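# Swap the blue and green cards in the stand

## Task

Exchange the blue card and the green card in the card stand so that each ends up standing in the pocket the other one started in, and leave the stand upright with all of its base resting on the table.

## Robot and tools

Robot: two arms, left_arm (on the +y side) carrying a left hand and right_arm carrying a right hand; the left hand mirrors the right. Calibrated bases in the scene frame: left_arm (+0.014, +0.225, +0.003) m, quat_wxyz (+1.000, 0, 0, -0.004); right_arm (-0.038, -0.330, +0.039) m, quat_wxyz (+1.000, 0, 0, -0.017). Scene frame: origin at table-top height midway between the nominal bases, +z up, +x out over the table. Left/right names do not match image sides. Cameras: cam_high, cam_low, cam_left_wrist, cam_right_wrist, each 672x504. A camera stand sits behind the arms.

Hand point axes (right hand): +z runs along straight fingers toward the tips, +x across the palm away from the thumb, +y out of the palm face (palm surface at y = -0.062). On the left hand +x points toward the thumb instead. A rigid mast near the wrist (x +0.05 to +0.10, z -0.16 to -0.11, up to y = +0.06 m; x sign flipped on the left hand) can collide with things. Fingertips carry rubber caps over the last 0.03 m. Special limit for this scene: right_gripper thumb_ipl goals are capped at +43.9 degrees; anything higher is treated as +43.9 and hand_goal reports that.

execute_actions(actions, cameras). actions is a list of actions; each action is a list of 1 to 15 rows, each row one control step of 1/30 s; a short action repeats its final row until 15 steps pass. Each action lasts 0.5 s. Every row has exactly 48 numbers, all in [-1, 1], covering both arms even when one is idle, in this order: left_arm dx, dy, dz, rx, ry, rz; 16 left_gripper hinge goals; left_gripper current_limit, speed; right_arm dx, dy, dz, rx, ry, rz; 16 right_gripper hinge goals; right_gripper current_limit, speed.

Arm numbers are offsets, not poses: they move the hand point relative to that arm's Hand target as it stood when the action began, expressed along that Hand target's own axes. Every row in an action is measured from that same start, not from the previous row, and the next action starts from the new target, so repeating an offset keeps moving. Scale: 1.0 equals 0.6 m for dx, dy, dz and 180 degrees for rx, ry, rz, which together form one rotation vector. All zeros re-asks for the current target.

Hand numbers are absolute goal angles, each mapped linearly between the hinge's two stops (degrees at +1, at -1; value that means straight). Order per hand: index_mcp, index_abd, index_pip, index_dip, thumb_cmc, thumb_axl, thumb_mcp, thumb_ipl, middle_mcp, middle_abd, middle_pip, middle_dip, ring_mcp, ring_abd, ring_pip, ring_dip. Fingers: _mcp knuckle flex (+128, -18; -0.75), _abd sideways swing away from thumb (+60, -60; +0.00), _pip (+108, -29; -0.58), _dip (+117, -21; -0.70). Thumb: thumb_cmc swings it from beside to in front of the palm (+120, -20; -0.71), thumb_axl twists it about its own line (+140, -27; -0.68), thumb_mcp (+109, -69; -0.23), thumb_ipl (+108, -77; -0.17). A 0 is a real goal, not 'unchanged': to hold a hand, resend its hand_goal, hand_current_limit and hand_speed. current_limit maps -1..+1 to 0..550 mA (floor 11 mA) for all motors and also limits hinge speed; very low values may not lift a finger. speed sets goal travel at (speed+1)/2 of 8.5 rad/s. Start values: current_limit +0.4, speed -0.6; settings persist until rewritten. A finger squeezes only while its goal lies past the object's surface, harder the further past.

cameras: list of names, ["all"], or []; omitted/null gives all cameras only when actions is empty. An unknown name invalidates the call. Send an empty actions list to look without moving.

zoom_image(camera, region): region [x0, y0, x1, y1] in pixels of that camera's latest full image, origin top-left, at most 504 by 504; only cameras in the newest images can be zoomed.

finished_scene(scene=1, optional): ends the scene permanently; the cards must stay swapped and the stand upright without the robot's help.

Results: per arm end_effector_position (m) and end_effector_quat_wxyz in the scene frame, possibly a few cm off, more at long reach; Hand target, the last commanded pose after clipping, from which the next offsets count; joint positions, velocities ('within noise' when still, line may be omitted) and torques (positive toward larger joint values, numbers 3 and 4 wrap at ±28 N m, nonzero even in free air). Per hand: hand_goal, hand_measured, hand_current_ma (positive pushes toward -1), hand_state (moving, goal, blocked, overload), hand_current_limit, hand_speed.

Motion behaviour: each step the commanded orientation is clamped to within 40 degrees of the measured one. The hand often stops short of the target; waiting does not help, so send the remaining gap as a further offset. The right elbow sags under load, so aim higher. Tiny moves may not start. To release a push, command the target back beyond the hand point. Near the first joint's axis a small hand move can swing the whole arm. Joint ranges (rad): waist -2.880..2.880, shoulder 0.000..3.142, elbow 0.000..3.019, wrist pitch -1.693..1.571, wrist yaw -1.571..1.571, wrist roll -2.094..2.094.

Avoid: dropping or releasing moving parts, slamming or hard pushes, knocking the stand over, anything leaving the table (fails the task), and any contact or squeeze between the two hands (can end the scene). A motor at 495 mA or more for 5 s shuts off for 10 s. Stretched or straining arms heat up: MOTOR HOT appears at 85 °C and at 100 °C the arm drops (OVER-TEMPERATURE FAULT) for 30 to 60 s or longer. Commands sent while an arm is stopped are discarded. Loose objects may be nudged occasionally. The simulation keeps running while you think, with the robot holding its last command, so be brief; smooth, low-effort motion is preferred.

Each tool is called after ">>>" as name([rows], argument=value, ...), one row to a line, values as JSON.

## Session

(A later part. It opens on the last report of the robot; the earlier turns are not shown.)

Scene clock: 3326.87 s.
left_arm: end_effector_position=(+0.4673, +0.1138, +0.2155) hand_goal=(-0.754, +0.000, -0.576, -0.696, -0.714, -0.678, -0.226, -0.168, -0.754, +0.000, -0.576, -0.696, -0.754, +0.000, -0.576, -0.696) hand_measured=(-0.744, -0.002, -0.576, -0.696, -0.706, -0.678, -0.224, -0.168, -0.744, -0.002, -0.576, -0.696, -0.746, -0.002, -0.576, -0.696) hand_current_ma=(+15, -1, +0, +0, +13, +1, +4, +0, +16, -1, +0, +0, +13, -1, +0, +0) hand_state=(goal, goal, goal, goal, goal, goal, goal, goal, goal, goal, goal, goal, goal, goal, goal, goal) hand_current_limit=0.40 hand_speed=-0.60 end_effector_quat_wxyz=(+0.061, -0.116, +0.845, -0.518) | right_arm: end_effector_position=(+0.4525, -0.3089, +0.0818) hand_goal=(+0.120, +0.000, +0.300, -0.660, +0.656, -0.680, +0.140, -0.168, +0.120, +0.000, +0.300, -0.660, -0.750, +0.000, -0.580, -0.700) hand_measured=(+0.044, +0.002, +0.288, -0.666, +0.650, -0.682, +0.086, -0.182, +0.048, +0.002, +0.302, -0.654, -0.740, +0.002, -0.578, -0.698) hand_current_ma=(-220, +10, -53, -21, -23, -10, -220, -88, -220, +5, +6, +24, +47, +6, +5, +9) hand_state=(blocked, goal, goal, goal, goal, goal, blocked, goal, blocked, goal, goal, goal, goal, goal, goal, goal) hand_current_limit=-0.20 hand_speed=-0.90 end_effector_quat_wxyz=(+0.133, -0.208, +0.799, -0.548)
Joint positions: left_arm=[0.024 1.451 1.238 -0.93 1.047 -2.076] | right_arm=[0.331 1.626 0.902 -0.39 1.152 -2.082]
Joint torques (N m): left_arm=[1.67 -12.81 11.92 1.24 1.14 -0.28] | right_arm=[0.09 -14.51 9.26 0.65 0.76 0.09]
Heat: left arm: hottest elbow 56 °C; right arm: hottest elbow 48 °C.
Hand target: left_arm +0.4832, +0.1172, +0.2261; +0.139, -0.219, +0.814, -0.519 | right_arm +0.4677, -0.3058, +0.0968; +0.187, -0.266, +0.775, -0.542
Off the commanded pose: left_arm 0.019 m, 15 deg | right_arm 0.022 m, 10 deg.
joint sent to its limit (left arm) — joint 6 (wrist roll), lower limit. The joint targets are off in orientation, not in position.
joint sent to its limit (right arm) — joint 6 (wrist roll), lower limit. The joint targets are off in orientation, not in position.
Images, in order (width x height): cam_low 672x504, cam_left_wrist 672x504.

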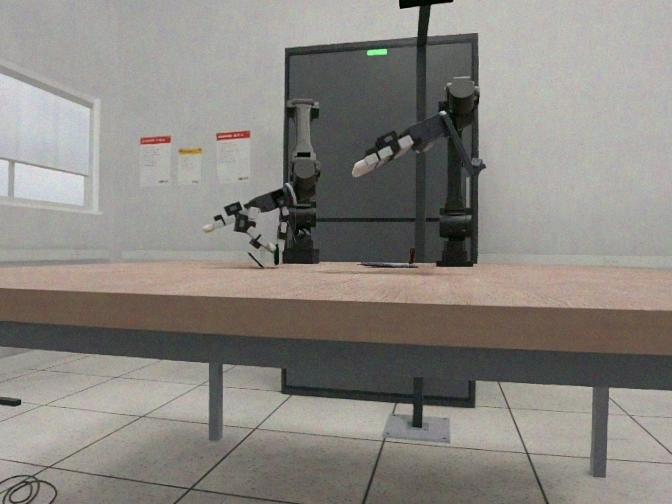

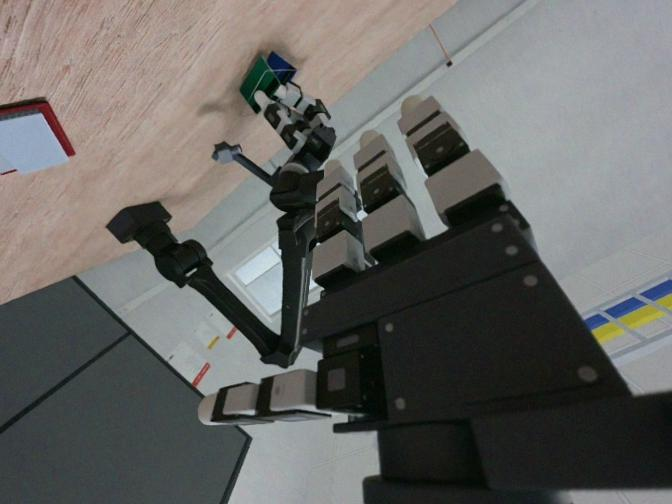

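>>> execute_actions([
  [[0,0,0,0,0,0,-0.754,0,-0.576,-0.696,-0.714,-0.678,-0.226,-0.168,-0.754,0,-0.576,-0.696,-0.754,0,-0.576,-0.696,0.4,-0.6,0,-0.0235,-0.0086,0,0,0,0.12,0,0.3,-0.66,0.657,-0.68,0.14,-0.168,0.12,0,0.3,-0.66,-0.75,0,-0.58,-0.7,-0.2,-0.9]],
  [[0,0,0,0,0,0,-0.754,0,-0.576,-0.696,-0.714,-0.678,-0.226,-0.168,-0.754,0,-0.576,-0.696,-0.754,0,-0.576,-0.696,0.4,-0.6,0,-0.0235,-0.0086,0,0,0,0.12,0,0.3,-0.66,0.657,-0.68,0.14,-0.168,0.12,0,0.3,-0.66,-0.75,0,-0.58,-0.7,-0.2,-0.9]],
], cameras=["cam_left_wrist","cam_low"])

>>> zoom_image(camera="cam_left_wrist", region=[190, 30, 330, 170])

>>> zoom_image(camera="cam_low", region=[230, 210, 310, 280])

Scene clock: 3346.73 s.
left_arm: end_effector_position=(+0.4673, +0.1138, +0.2155) hand_goal=(-0.754, +0.000, -0.576, -0.696, -0.714, -0.678, -0.226, -0.168, -0.754, +0.000, -0.576, -0.696, -0.754, +0.000, -0.576, -0.696) hand_measured=(-0.744, -0.002, -0.576, -0.696, -0.706, -0.678, -0.224, -0.168, -0.744, -0.002, -0.576, -0.696, -0.746, -0.002, -0.576, -0.696) hand_current_ma=(+15, -1, +0, +0, +13, +1, +4, +0, +16, -1, +0, +0, +13, -1, +0, +0) hand_state=(goal, goal, goal, goal, goal, goal, goal, goal, goal, goal, goal, goal, goal, goal, goal, goal) hand_current_limit=0.40 hand_speed=-0.60 end_effector_quat_wxyz=(+0.061, -0.116, +0.845, -0.518) | right_arm: end_effector_position=(+0.4473, -0.3102, +0.1006) hand_goal=(+0.120, +0.000, +0.300, -0.660, +0.656, -0.680, +0.140, -0.168, +0.120, +0.000, +0.300, -0.660, -0.750, +0.000, -0.580, -0.700) hand_measured=(+0.058, +0.002, +0.284, -0.668, +0.650, -0.682, +0.082, -0.184, +0.082, +0.002, +0.288, -0.666, -0.740, +0.002, -0.578, -0.698) hand_current_ma=(-220, +7, -70, -32, -27, -10, -220, -99, -187, +5, -51, -25, +47, +6, +5, +9) hand_state=(blocked, goal, goal, goal, goal, goal, blocked, goal, blocked, goal, goal, goal, goal, goal, goal, goal) hand_current_limit=-0.20 hand_speed=-0.90 end_effector_quat_wxyz=(+0.123, -0.215, +0.799, -0.547)
Joint positions: left_arm=[0.024 1.451 1.238 -0.93 1.047 -2.076] | right_arm=[0.331 1.585 0.922 -0.475 1.15 -2.082]
Joint torques (N m): left_arm=[1.61 -12.75 11.95 1.24 1.14 -0.28] | right_arm=[0.21 -15.15 10.33 0.65 1.04 0.09]
Heat: left arm: hottest elbow 56 °C; right arm: hottest elbow 48 °C.
Hand target: left_arm +0.4832, +0.1172, +0.2261; +0.139, -0.219, +0.814, -0.519 | right_arm +0.4677, -0.3058, +0.1269; +0.187, -0.266, +0.775, -0.542
Off the commanded pose: left_arm 0.019 m, 15 deg | right_arm 0.033 m, 10 deg.
joint sent to its limit (left arm) — joint 6 (wrist roll), lower limit. The joint targets are off in orientation, not in position.
joint sent to its limit (right arm) — joint 6 (wrist roll), lower limit. The joint targets are off in orientation, not in position.
Images, in order (width x height): cam_low 672x504, cam_left_wrist 672x504.

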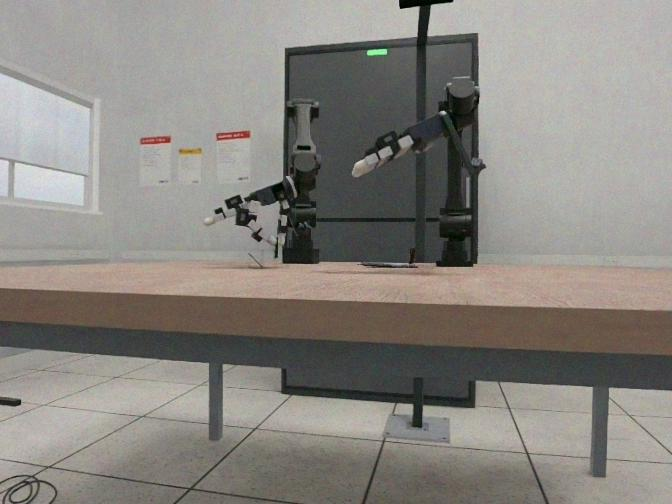

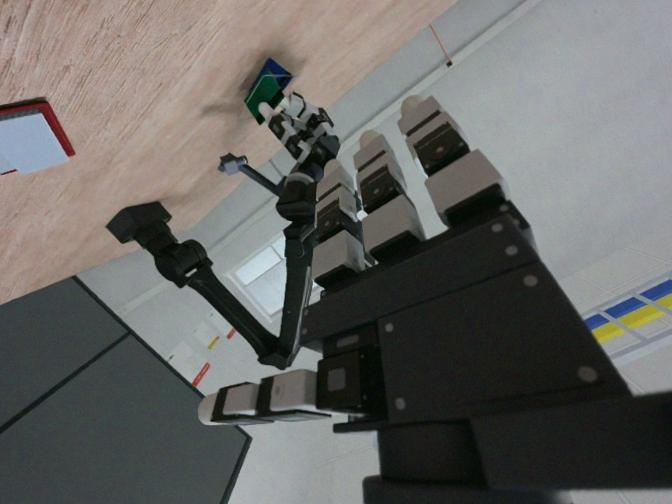

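Scaled by 3.600 from the camera's 672x504 image, which has a finer 960x720 frame.

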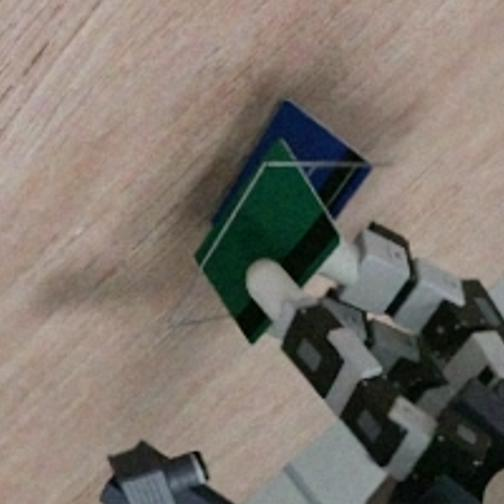

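Scaled by 6.300 from the camera's 672x504 image, which has a finer 960x720 frame.

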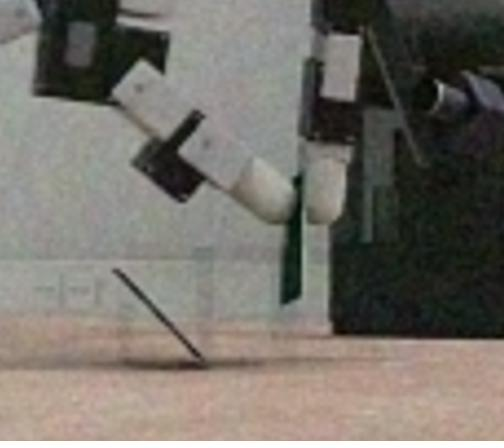

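>>> execute_actions([
  [[0,0,0,0,0,0,-0.754,0,-0.576,-0.696,-0.714,-0.678,-0.226,-0.168,-0.754,0,-0.576,-0.696,-0.754,0,-0.576,-0.696,0.4,-0.6,-0.002,-0.0313,-0.0104,0,0,0,0.12,0,0.3,-0.66,0.657,-0.68,0.14,-0.168,0.12,0,0.3,-0.66,-0.75,0,-0.58,-0.7,-0.2,-0.9]],
  [[0,0,0,0,0,0,-0.754,0,-0.576,-0.696,-0.714,-0.678,-0.226,-0.168,-0.754,0,-0.576,-0.696,-0.754,0,-0.576,-0.696,0.4,-0.6,-0.002,-0.0313,-0.0104,0,0,0,0.12,0,0.3,-0.66,0.657,-0.68,0.14,-0.168,0.12,0,0.3,-0.66,-0.75,0,-0.58,-0.7,-0.2,-0.9]],
], cameras=["cam_left_wrist","cam_low"])

>>> zoom_image(camera="cam_left_wrist", region=[190, 30, 330, 170])

>>> zoom_image(camera="cam_low", region=[230, 210, 310, 280])

Scene clock: 3368.50 s.
left_arm: end_effector_position=(+0.4673, +0.1138, +0.2155) hand_goal=(-0.754, +0.000, -0.576, -0.696, -0.714, -0.678, -0.226, -0.168, -0.754, +0.000, -0.576, -0.696, -0.754, +0.000, -0.576, -0.696) hand_measured=(-0.744, -0.002, -0.576, -0.696, -0.706, -0.678, -0.224, -0.168, -0.744, -0.002, -0.576, -0.696, -0.746, -0.002, -0.576, -0.696) hand_current_ma=(+15, -1, +0, +0, +13, +1, +4, +0, +16, -1, +0, +0, +13, -1, +0, +0) hand_state=(goal, goal, goal, goal, goal, goal, goal, goal, goal, goal, goal, goal, goal, goal, goal, goal) hand_current_limit=0.40 hand_speed=-0.60 end_effector_quat_wxyz=(+0.061, -0.116, +0.845, -0.518) | right_arm: end_effector_position=(+0.4509, -0.3090, +0.1388) hand_goal=(+0.120, +0.000, +0.300, -0.660, +0.656, -0.680, +0.140, -0.168, +0.120, +0.000, +0.300, -0.660, -0.750, +0.000, -0.580, -0.700) hand_measured=(+0.058, +0.002, +0.284, -0.668, +0.650, -0.682, +0.082, -0.184, +0.082, +0.002, +0.288, -0.666, -0.740, +0.002, -0.578, -0.698) hand_current_ma=(-220, +7, -70, -32, -27, -10, -220, -99, -187, +5, -51, -25, +47, +6, +5, +9) hand_state=(blocked, goal, goal, goal, goal, goal, blocked, goal, blocked, goal, goal, goal, goal, goal, goal, goal) hand_current_limit=-0.20 hand_speed=-0.90 end_effector_quat_wxyz=(+0.122, -0.216, +0.799, -0.547)
Joint positions: left_arm=[0.024 1.451 1.238 -0.93 1.047 -2.076] | right_arm=[0.331 1.532 0.98 -0.586 1.15 -2.082]
Joint torques (N m): left_arm=[1.61 -12.86 11.95 1.22 1.14 -0.29] | right_arm=[0.09 -14.92 11.15 0.8 0.99 0.09]
Heat: left arm: hottest elbow 56 °C; right arm: hottest elbow 52 °C.
Hand target: left_arm +0.4832, +0.1172, +0.2261; +0.139, -0.219, +0.814, -0.519 | right_arm +0.4701, -0.3053, +0.1664; +0.187, -0.266, +0.775, -0.542
Off the commanded pose: left_arm 0.019 m, 15 deg | right_arm 0.034 m, 10 deg.
joint sent to its limit (left arm) — joint 6 (wrist roll), lower limit. The joint targets are off in orientation, not in position.
joint sent to its limit (right arm) — joint 6 (wrist roll), lower limit. The joint targets are off in orientation, not in position.
Images, in order (width x height): cam_low 672x504, cam_left_wrist 672x504.

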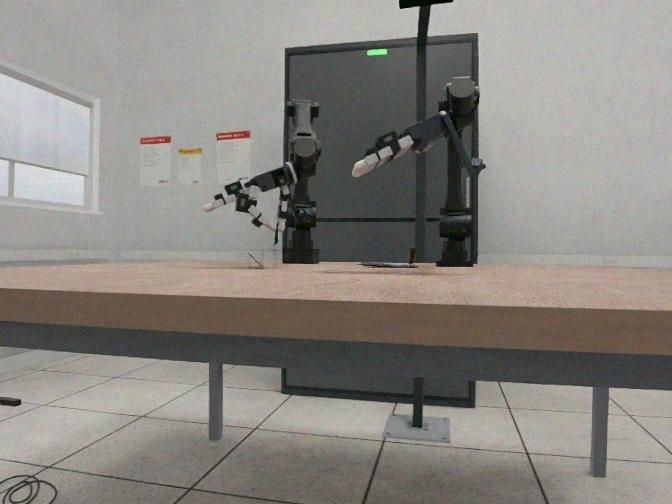

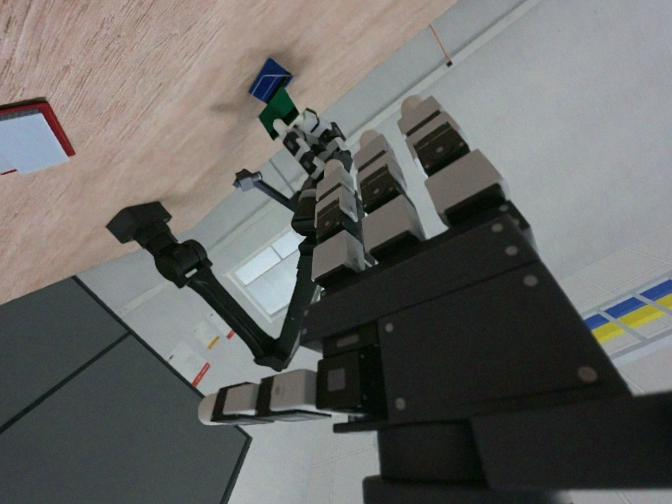

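Scaled by 3.600 from the camera's 672x504 image, which has a finer 960x720 frame.

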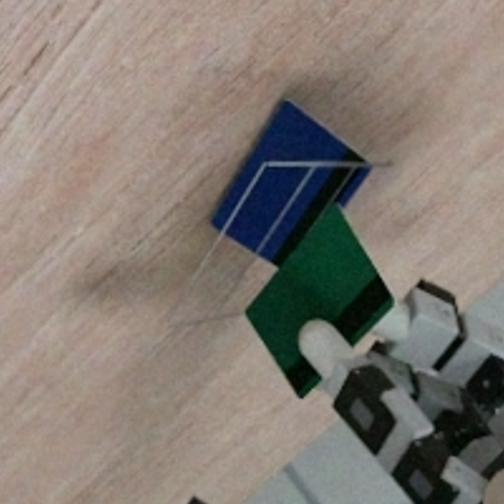

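Scaled by 6.300 from the camera's 672x504 image, which has a finer 960x720 frame.

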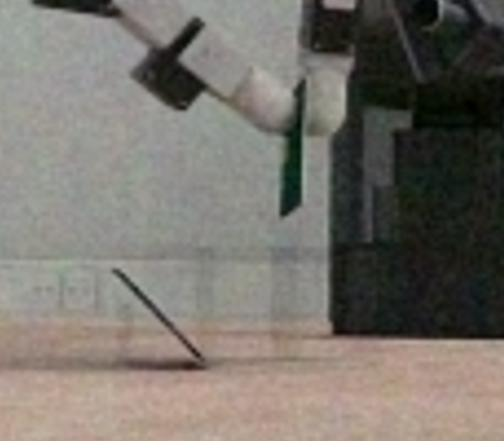

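>>> zoom_image(camera="cam_left_wrist", region=[235, 50, 305, 120])

>>> zoom_image(camera="cam_low", region=[240, 235, 290, 275])

Scaled by 7.200 from the camera's 672x504 image, which has a finer 960x720 frame.

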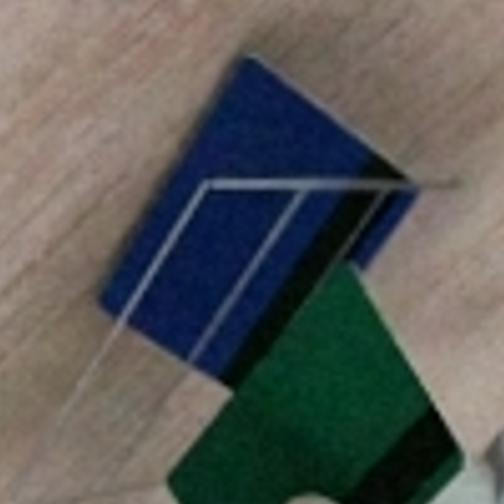

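Scaled by 10.080 from the camera's 672x504 image, which has a finer 960x720 frame.

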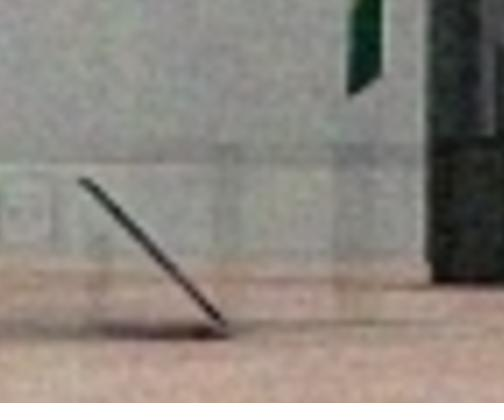

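>>> execute_actions([
  [[0,0,0,0,0,0,-0.754,0,-0.576,-0.696,-0.714,-0.678,-0.226,-0.168,-0.754,0,-0.576,-0.696,-0.754,0,-0.576,-0.696,0.4,-0.6,0.0052,-0.0113,0.0312,0,0,0,0.12,0,0.28,-0.71,0.657,-0.68,0.14,-0.168,0.12,0,0.32,-0.61,-0.75,0,-0.58,-0.7,-0.2,-0.9]],
], cameras=["cam_left_wrist","cam_low"])

>>> zoom_image(camera="cam_left_wrist", region=[235, 50, 325, 140])

>>> zoom_image(camera="cam_low", region=[240, 215, 300, 275])

Scene clock: 3442.23 s.
left_arm: end_effector_position=(+0.4673, +0.1138, +0.2155) hand_goal=(-0.754, +0.000, -0.576, -0.696, -0.714, -0.678, -0.226, -0.168, -0.754, +0.000, -0.576, -0.696, -0.754, +0.000, -0.576, -0.696) hand_measured=(-0.744, -0.002, -0.576, -0.696, -0.706, -0.678, -0.224, -0.168, -0.744, -0.002, -0.576, -0.696, -0.746, -0.002, -0.576, -0.696) hand_current_ma=(+15, -1, +0, +0, +13, +1, +4, +0, +16, -1, +0, +0, +13, -1, +0, +0) hand_state=(goal, goal, goal, goal, goal, goal, goal, goal, goal, goal, goal, goal, goal, goal, goal, goal) hand_current_limit=0.40 hand_speed=-0.60 end_effector_quat_wxyz=(+0.061, -0.116, +0.845, -0.518) | right_arm: end_effector_position=(+0.4606, -0.3244, +0.1474) hand_goal=(+0.120, +0.000, +0.280, -0.710, +0.656, -0.680, +0.140, -0.168, +0.120, +0.000, +0.320, -0.610, -0.750, +0.000, -0.580, -0.700) hand_measured=(+0.074, +0.002, +0.270, -0.714, +0.650, -0.682, +0.080, -0.184, +0.082, -0.002, +0.294, -0.632, -0.740, +0.002, -0.578, -0.698) hand_current_ma=(-220, +10, -45, -16, -27, -10, -220, -99, -187, -4, -118, -97, +47, +6, +5, +9) hand_state=(blocked, goal, goal, goal, goal, goal, blocked, goal, blocked, goal, blocked, blocked, goal, goal, goal, goal) hand_current_limit=-0.20 hand_speed=-0.90 end_effector_quat_wxyz=(+0.122, -0.195, +0.805, -0.546)
Joint positions: left_arm=[0.024 1.451 1.238 -0.93 1.047 -2.076] | right_arm=[0.292 1.532 1.004 -0.588 1.142 -2.082]
Joint torques (N m): left_arm=[1.61 -12.86 11.92 1.21 1.14 -0.28] | right_arm=[-0.15 -13.22 11.32 0.65 0.92 0.1]
Heat: left arm: hottest elbow 56 °C; right arm: hottest elbow 52 °C.
Hand target: left_arm +0.4832, +0.1172, +0.2261; +0.139, -0.219, +0.814, -0.519 | right_arm +0.4799, -0.3229, +0.1663; +0.187, -0.266, +0.775, -0.542
Off the commanded pose: left_arm 0.019 m, 15 deg | right_arm 0.027 m, 12 deg.
joint sent to its limit (left arm) — joint 6 (wrist roll), lower limit. The joint targets are off in orientation, not in position.
joint sent to its limit (right arm) — joint 6 (wrist roll), lower limit. The joint targets are off in orientation, not in position.
Images, in order (width x height): cam_low 672x504, cam_left_wrist 672x504.

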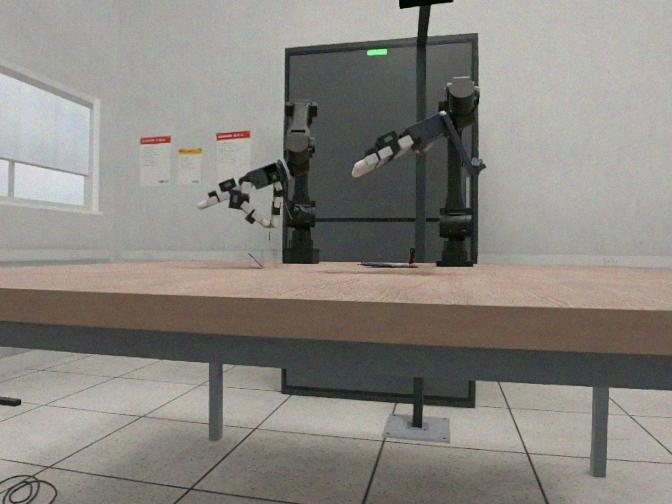

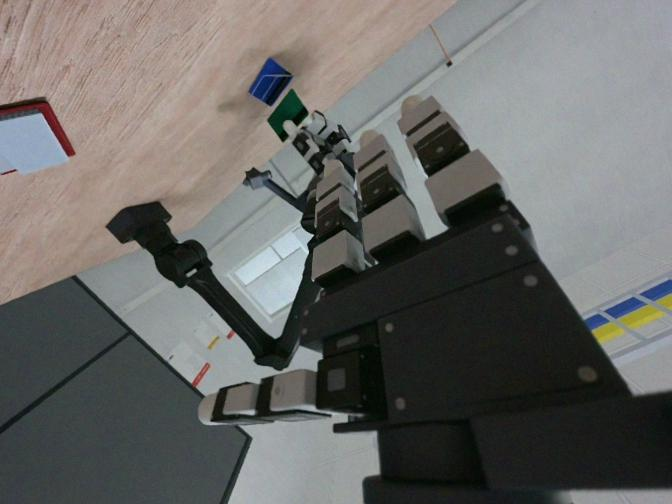

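Scaled by 5.600 from the camera's 672x504 image, which has a finer 960x720 frame.

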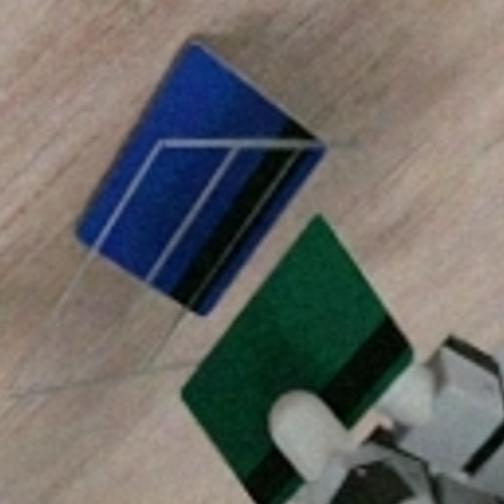

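Scaled by 8.400 from the camera's 672x504 image, which has a finer 960x720 frame.

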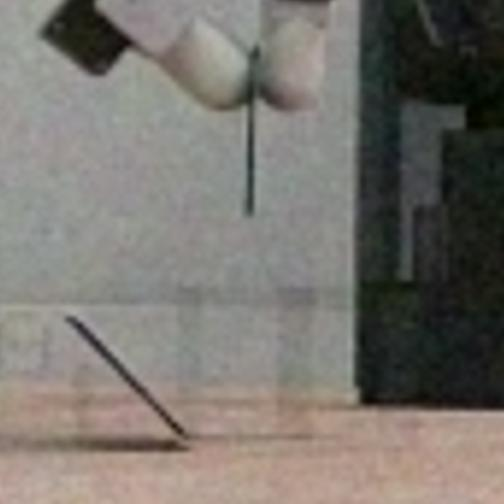

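>>> execute_actions(actions=[], cameras=["cam_right_wrist","cam_high"])

>>> zoom_image(camera="cam_high", region=[170, 190, 270, 290])

Scene clock: 3464.70 s.
left_arm: end_effector_position=(+0.4673, +0.1138, +0.2155) hand_goal=(-0.754, +0.000, -0.576, -0.696, -0.714, -0.678, -0.226, -0.168, -0.754, +0.000, -0.576, -0.696, -0.754, +0.000, -0.576, -0.696) hand_measured=(-0.744, -0.002, -0.576, -0.696, -0.706, -0.678, -0.224, -0.168, -0.744, -0.002, -0.576, -0.696, -0.746, -0.002, -0.576, -0.696) hand_current_ma=(+15, -1, +0, +0, +13, +1, +4, +0, +16, -1, +0, +0, +13, -1, +0, +0) hand_state=(goal, goal, goal, goal, goal, goal, goal, goal, goal, goal, goal, goal, goal, goal, goal, goal) hand_current_limit=0.40 hand_speed=-0.60 end_effector_quat_wxyz=(+0.061, -0.116, +0.845, -0.518) | right_arm: end_effector_position=(+0.4606, -0.3244, +0.1474) hand_goal=(+0.120, +0.000, +0.280, -0.710, +0.656, -0.680, +0.140, -0.168, +0.120, +0.000, +0.320, -0.610, -0.750, +0.000, -0.580, -0.700) hand_measured=(+0.074, +0.002, +0.270, -0.714, +0.650, -0.682, +0.080, -0.184, +0.082, -0.002, +0.294, -0.632, -0.740, +0.002, -0.578, -0.698) hand_current_ma=(-220, +10, -45, -16, -27, -10, -220, -99, -187, -4, -118, -97, +47, +6, +5, +9) hand_state=(blocked, goal, goal, goal, goal, goal, blocked, goal, blocked, goal, blocked, blocked, goal, goal, goal, goal) hand_current_limit=-0.20 hand_speed=-0.90 end_effector_quat_wxyz=(+0.122, -0.195, +0.805, -0.546)
Joint positions: left_arm=[0.024 1.451 1.238 -0.93 1.047 -2.076] | right_arm=[0.292 1.532 1.004 -0.588 1.142 -2.082]
Joint velocities: within noise
Joint torques (N m): left_arm=[1.61 -12.92 11.93 1.22 1.13 -0.29] | right_arm=[-0.15 -13.22 11.34 0.65 0.9 0.09]
Heat: left arm: hottest elbow 56 °C; right arm: hottest elbow 56 °C.
Hand target: left_arm +0.4832, +0.1172, +0.2261; +0.139, -0.219, +0.814, -0.519 | right_arm +0.4799, -0.3229, +0.1663; +0.187, -0.266, +0.775, -0.542
Off the commanded pose: left_arm 0.019 m, 15 deg | right_arm 0.027 m, 12 deg.
Images, in order (width x height): cam_high 672x504, cam_right_wrist 672x504.

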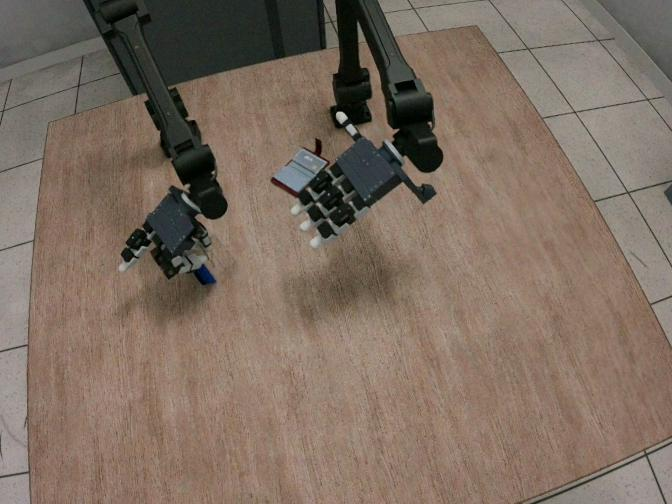

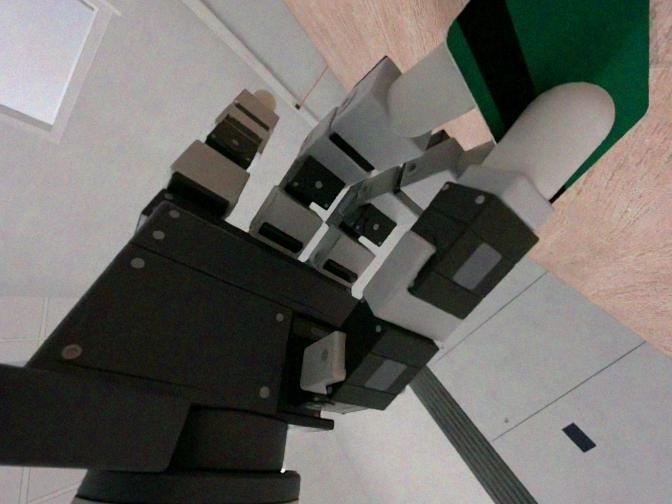

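Scaled by 5.040 from the camera's 672x504 image, which has a finer 960x720 frame.

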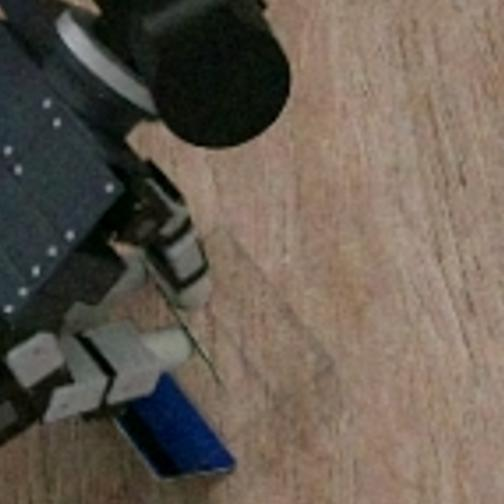

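>>> execute_actions([
  [[0,0,0,0,0,0,-0.754,0,-0.576,-0.696,-0.714,-0.678,-0.226,-0.168,-0.754,0,-0.576,-0.696,-0.754,0,-0.576,-0.696,0.4,-0.6,0.0131,0.027,-0.0011,0,0,0,0.12,0,0.28,-0.71,0.657,-0.68,0.14,-0.168,0.12,0,0.32,-0.61,-0.75,0,-0.58,-0.7,-0.2,-0.9]],
  [[0,0,0,0,0,0,-0.754,0,-0.576,-0.696,-0.714,-0.678,-0.226,-0.168,-0.754,0,-0.576,-0.696,-0.754,0,-0.576,-0.696,0.4,-0.6,0.0131,0.027,-0.0011,0,0,0,0.12,0,0.28,-0.71,0.657,-0.68,0.14,-0.168,0.12,0,0.32,-0.61,-0.75,0,-0.58,-0.7,-0.2,-0.9]],
], cameras=["cam_left_wrist","cam_low"])

>>> zoom_image(camera="cam_left_wrist", region=[235, 50, 325, 140])

>>> zoom_image(camera="cam_low", region=[240, 215, 300, 275])

Scene clock: 3529.33 s.
left_arm: end_effector_position=(+0.4673, +0.1138, +0.2155) hand_goal=(-0.754, +0.000, -0.576, -0.696, -0.714, -0.678, -0.226, -0.168, -0.754, +0.000, -0.576, -0.696, -0.754, +0.000, -0.576, -0.696) hand_measured=(-0.744, -0.002, -0.576, -0.696, -0.706, -0.678, -0.224, -0.168, -0.744, -0.002, -0.576, -0.696, -0.746, -0.002, -0.576, -0.696) hand_current_ma=(+15, -1, +0, +0, +13, +1, +4, +0, +16, -1, +0, +0, +13, -1, +0, +0) hand_state=(goal, goal, goal, goal, goal, goal, goal, goal, goal, goal, goal, goal, goal, goal, goal, goal) hand_current_limit=0.40 hand_speed=-0.60 end_effector_quat_wxyz=(+0.061, -0.116, +0.845, -0.518) | right_arm: end_effector_position=(+0.4598, -0.3240, +0.1394) hand_goal=(+0.120, +0.000, +0.280, -0.710, +0.656, -0.680, +0.140, -0.168, +0.120, +0.000, +0.320, -0.610, -0.750, +0.000, -0.580, -0.700) hand_measured=(+0.074, +0.004, +0.270, -0.714, +0.650, -0.682, +0.080, -0.184, +0.082, -0.002, +0.294, -0.632, -0.740, +0.002, -0.578, -0.698) hand_current_ma=(-220, +11, -45, -16, -27, -10, -220, -99, -187, -4, -118, -97, +47, +6, +5, +9) hand_state=(blocked, goal, goal, goal, goal, goal, blocked, goal, blocked, goal, blocked, blocked, goal, goal, goal, goal) hand_current_limit=-0.20 hand_speed=-0.90 end_effector_quat_wxyz=(+0.132, -0.189, +0.806, -0.545)
Joint positions: left_arm=[0.024 1.451 1.238 -0.93 1.047 -2.076] | right_arm=[0.292 1.532 0.975 -0.536 1.138 -2.082]
Joint torques (N m): left_arm=[1.61 -12.98 11.9 1.22 1.15 -0.28] | right_arm=[0.62 -13.33 6.69 1.84 0.95 0.1]
Heat: left arm: hottest elbow 56 °C; right arm: hottest elbow 59 °C.
Hand target: left_arm +0.4832, +0.1172, +0.2261; +0.139, -0.219, +0.814, -0.519 | right_arm +0.4600, -0.3228, +0.1364; +0.187, -0.266, +0.775, -0.542
Off the commanded pose: left_arm 0.019 m, 15 deg | right_arm 0.003 m, 11 deg.
joint sent to its limit (left arm) — joint 6 (wrist roll), lower limit. The joint targets are off in orientation, not in position.
joint sent to its limit (right arm) — joint 6 (wrist roll), lower limit. The joint targets are off in orientation, not in position.
Images, in order (width x height): cam_low 672x504, cam_left_wrist 672x504.

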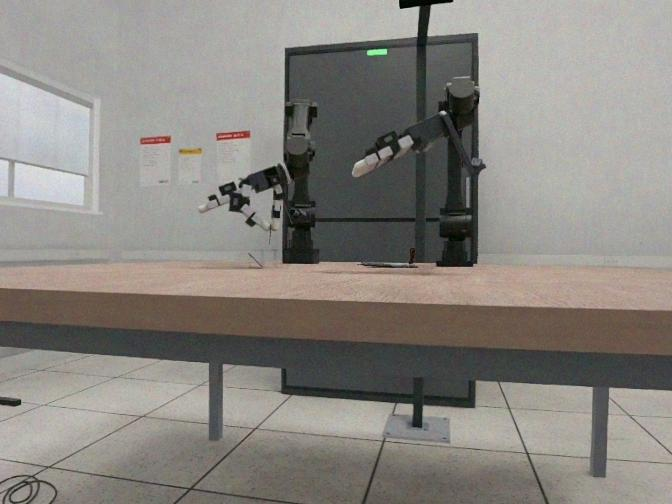

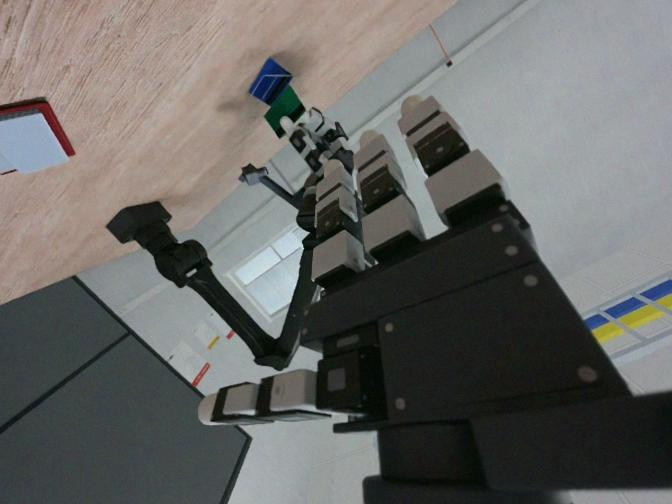

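Scaled by 5.600 from the camera's 672x504 image, which has a finer 960x720 frame.

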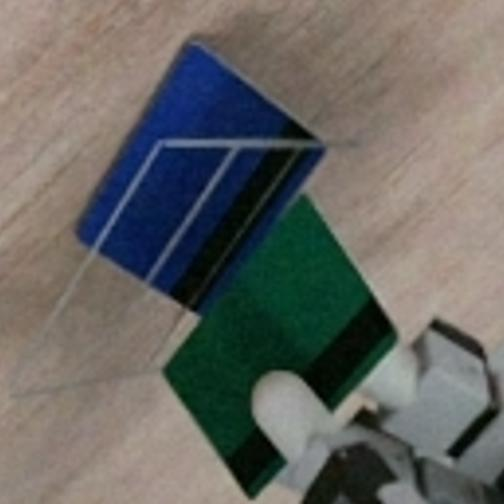

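Scaled by 8.400 from the camera's 672x504 image, which has a finer 960x720 frame.

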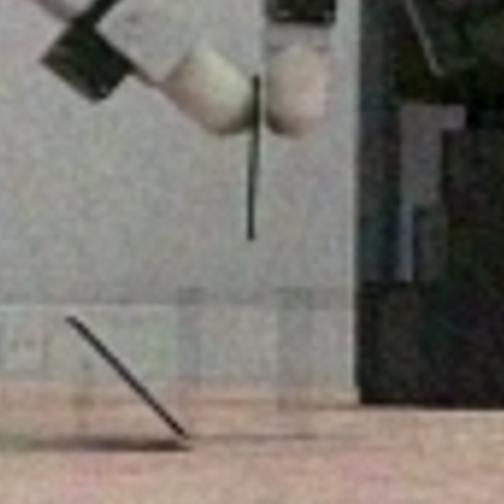

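>>> zoom_image(camera="cam_low", region=[244, 244, 284, 274])

Scaled by 12.600 from the camera's 672x504 image, which has a finer 960x720 frame.

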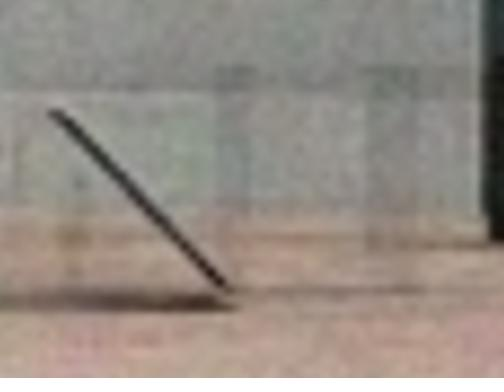

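>>> execute_actions([
  [[0,0,0,0,0,0,-0.754,0,-0.576,-0.696,-0.714,-0.678,-0.226,-0.168,-0.754,0,-0.576,-0.696,-0.754,0,-0.576,-0.696,0.4,-0.6,0,0.0188,0.0068,0,0,0,0.12,0,0.28,-0.71,0.657,-0.68,0.14,-0.168,0.12,0,0.32,-0.61,-0.75,0,-0.58,-0.7,-0.2,-0.9]],
], cameras=["cam_left_wrist","cam_low","cam_high"])

>>> zoom_image(camera="cam_left_wrist", region=[235, 50, 325, 140])

>>> zoom_image(camera="cam_low", region=[240, 225, 290, 275])

>>> zoom_image(camera="cam_high", region=[180, 210, 250, 300])

Scene clock: 3644.93 s.
left_arm: end_effector_position=(+0.4673, +0.1138, +0.2155) hand_goal=(-0.754, +0.000, -0.576, -0.696, -0.714, -0.678, -0.226, -0.168, -0.754, +0.000, -0.576, -0.696, -0.754, +0.000, -0.576, -0.696) hand_measured=(-0.744, -0.002, -0.576, -0.696, -0.706, -0.678, -0.224, -0.168, -0.744, -0.002, -0.576, -0.696, -0.746, -0.002, -0.576, -0.696) hand_current_ma=(+15, -1, +0, +0, +13, +1, +4, +0, +16, -1, +0, +0, +13, -1, +0, +0) hand_state=(goal, goal, goal, goal, goal, goal, goal, goal, goal, goal, goal, goal, goal, goal, goal, goal) hand_current_limit=0.40 hand_speed=-0.60 end_effector_quat_wxyz=(+0.061, -0.116, +0.845, -0.518) | right_arm: end_effector_position=(+0.4604, -0.3237, +0.1351) hand_goal=(+0.120, +0.000, +0.280, -0.710, +0.656, -0.680, +0.140, -0.168, +0.120, +0.000, +0.320, -0.610, -0.750, +0.000, -0.580, -0.700) hand_measured=(+0.074, +0.004, +0.270, -0.714, +0.650, -0.682, +0.080, -0.184, +0.082, -0.002, +0.294, -0.632, -0.740, +0.002, -0.578, -0.698) hand_current_ma=(-220, +11, -45, -16, -27, -10, -220, -99, -187, -4, -118, -97, +47, +6, +5, +9) hand_state=(blocked, goal, goal, goal, goal, goal, blocked, goal, blocked, goal, blocked, blocked, goal, goal, goal, goal) hand_current_limit=-0.20 hand_speed=-0.90 end_effector_quat_wxyz=(+0.139, -0.185, +0.807, -0.544)
Joint positions: left_arm=[0.024 1.451 1.238 -0.93 1.047 -2.076] | right_arm=[0.292 1.534 0.96 -0.502 1.137 -2.082]
Joint torques (N m): left_arm=[1.61 -12.75 11.92 1.24 1.15 -0.28] | right_arm=[0.56 -11.93 6.58 1.81 0.88 0.11]
Heat: left arm: hottest elbow 56 °C; right arm: hottest elbow 44 °C.
Hand target: left_arm +0.4832, +0.1172, +0.2261; +0.139, -0.219, +0.814, -0.519 | right_arm +0.4599, -0.3228, +0.1243; +0.187, -0.266, +0.775, -0.542
Off the commanded pose: left_arm 0.019 m, 15 deg | right_arm 0.011 m, 11 deg.
joint sent to its limit (left arm) — joint 6 (wrist roll), lower limit. The joint targets are off in orientation, not in position.
joint sent to its limit (right arm) — joint 6 (wrist roll), lower limit. The joint targets are off in orientation, not in position.
Images, in order (width x height): cam_high 672x504, cam_low 672x504, cam_left_wrist 672x504.

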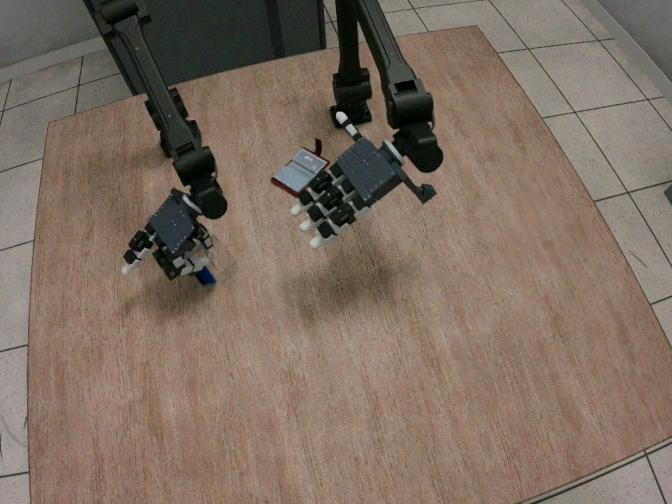

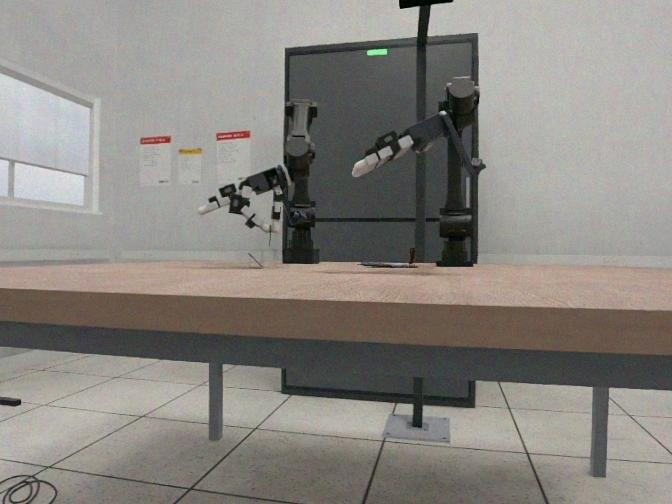

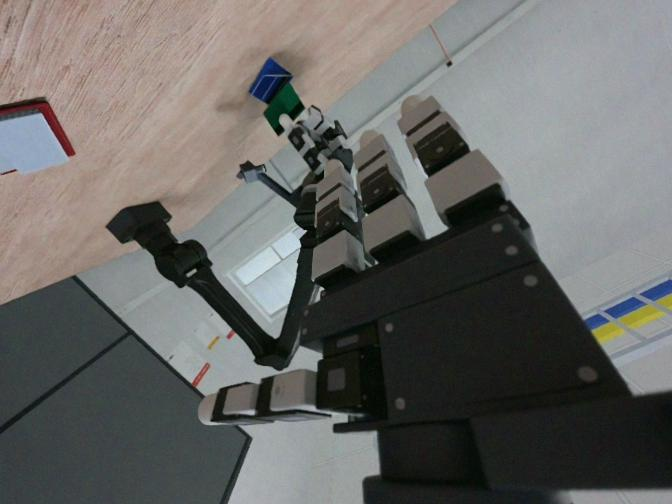

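Scaled by 5.600 from the camera's 672x504 image, which has a finer 960x720 frame.

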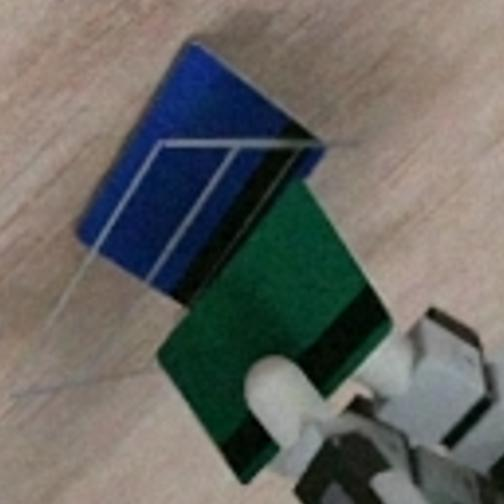

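Scaled by 10.080 from the camera's 672x504 image, which has a finer 960x720 frame.

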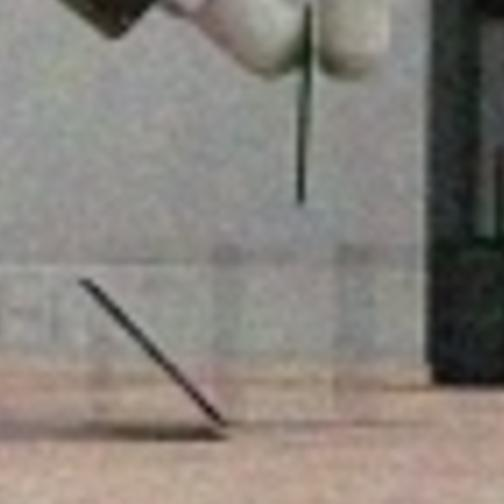

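Scaled by 5.600 from the camera's 672x504 image, which has a finer 960x720 frame.

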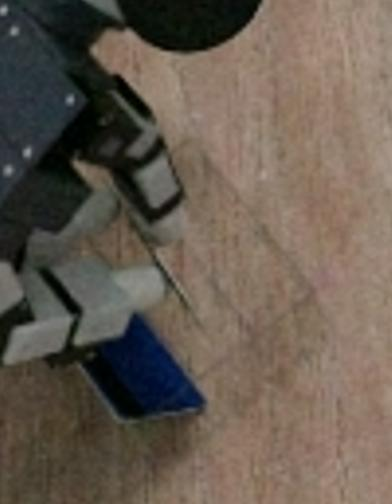

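>>> execute_actions([
  [[0,0,0,0,0,0,-0.754,0,-0.576,-0.696,-0.714,-0.678,-0.226,-0.168,-0.754,0,-0.576,-0.696,-0.754,0,-0.576,-0.696,0.4,-0.6,0,0.022,0.008,0,0,0,0.12,0,0.28,-0.71,0.657,-0.68,0.14,-0.168,0.12,0,0.32,-0.61,-0.75,0,-0.58,-0.7,-0.2,-0.9]],
], cameras=["cam_left_wrist","cam_low","cam_high"])

>>> zoom_image(camera="cam_left_wrist", region=[235, 50, 325, 140])

>>> zoom_image(camera="cam_low", region=[240, 225, 290, 275])

>>> zoom_image(camera="cam_high", region=[180, 220, 250, 290])

Scene clock: 3704.30 s.
left_arm: end_effector_position=(+0.4673, +0.1138, +0.2155) hand_goal=(-0.754, +0.000, -0.576, -0.696, -0.714, -0.678, -0.226, -0.168, -0.754, +0.000, -0.576, -0.696, -0.754, +0.000, -0.576, -0.696) hand_measured=(-0.744, -0.002, -0.576, -0.696, -0.706, -0.678, -0.224, -0.168, -0.744, -0.002, -0.576, -0.696, -0.746, -0.002, -0.576, -0.696) hand_current_ma=(+15, -1, +0, +0, +13, +1, +4, +0, +16, -1, +0, +0, +13, -1, +0, +0) hand_state=(goal, goal, goal, goal, goal, goal, goal, goal, goal, goal, goal, goal, goal, goal, goal, goal) hand_current_limit=0.40 hand_speed=-0.60 end_effector_quat_wxyz=(+0.061, -0.116, +0.845, -0.518) | right_arm: end_effector_position=(+0.4608, -0.3233, +0.1214) hand_goal=(+0.120, +0.000, +0.280, -0.710, +0.656, -0.680, +0.140, -0.168, +0.120, +0.000, +0.320, -0.610, -0.750, +0.000, -0.580, -0.700) hand_measured=(+0.080, +0.004, +0.272, -0.712, +0.652, -0.682, +0.076, -0.184, +0.082, +0.000, +0.294, -0.630, -0.740, +0.002, -0.578, -0.698) hand_current_ma=(-191, +11, -38, -12, -16, -9, -220, -99, -187, -1, -118, -84, +47, +6, +5, +9) hand_state=(blocked, goal, goal, goal, goal, goal, blocked, goal, blocked, goal, blocked, goal, goal, goal, goal, goal) hand_current_limit=-0.20 hand_speed=-0.90 end_effector_quat_wxyz=(+0.140, -0.185, +0.807, -0.543)
Joint positions: left_arm=[0.024 1.451 1.238 -0.93 1.047 -2.076] | right_arm=[0.292 1.556 0.943 -0.462 1.135 -2.082]
Joint torques (N m): left_arm=[1.67 -12.75 11.96 1.24 1.13 -0.28] | right_arm=[0.56 -11.93 6.43 1.92 0.94 0.11]
Heat: left arm: hottest elbow 57 °C; right arm: hottest elbow 46 °C.
Hand target: left_arm +0.4832, +0.1172, +0.2261; +0.139, -0.219, +0.814, -0.519 | right_arm +0.4600, -0.3228, +0.1103; +0.187, -0.266, +0.775, -0.542
Off the commanded pose: left_arm 0.019 m, 15 deg | right_arm 0.011 m, 11 deg.
joint sent to its limit (left arm) — joint 6 (wrist roll), lower limit. The joint targets are off in orientation, not in position.
joint sent to its limit (right arm) — joint 6 (wrist roll), lower limit. The joint targets are off in orientation, not in position.
Images, in order (width x height): cam_high 672x504, cam_low 672x504, cam_left_wrist 672x504.

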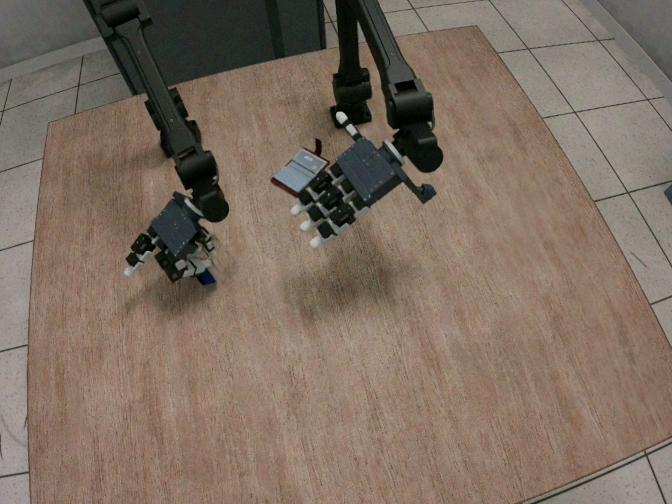

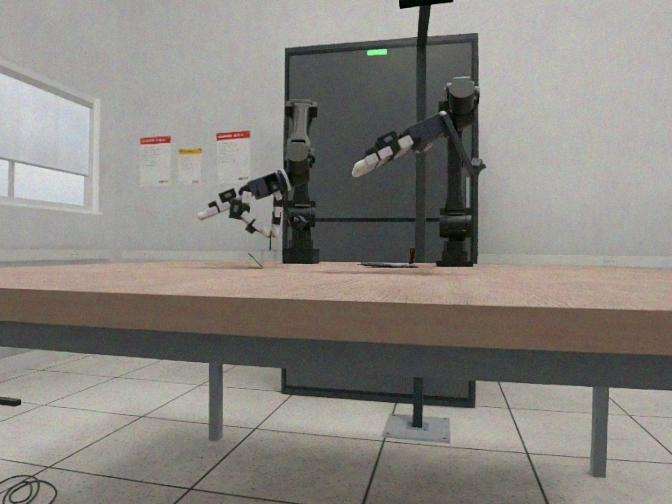

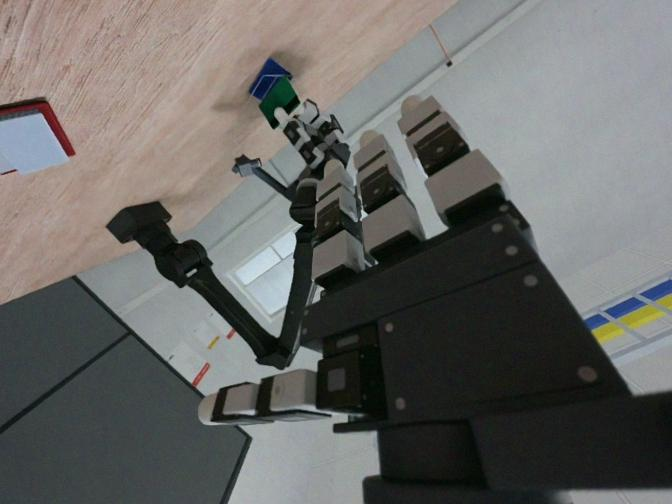

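Scaled by 5.600 from the camera's 672x504 image, which has a finer 960x720 frame.

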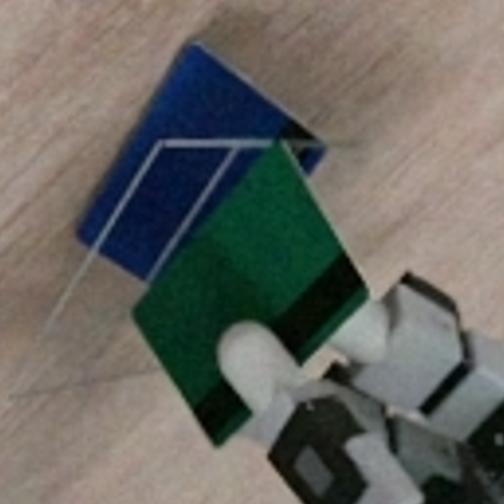

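Scaled by 10.080 from the camera's 672x504 image, which has a finer 960x720 frame.

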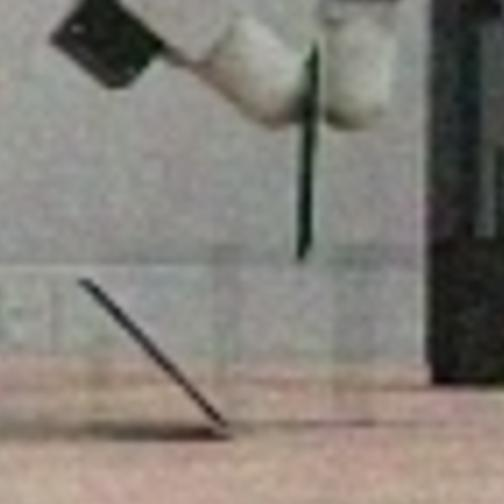

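Scaled by 7.200 from the camera's 672x504 image, which has a finer 960x720 frame.

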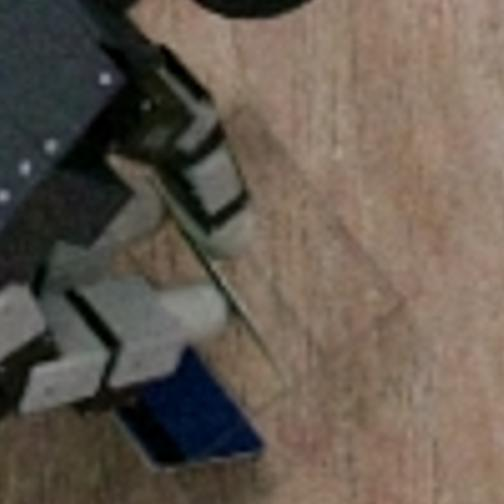

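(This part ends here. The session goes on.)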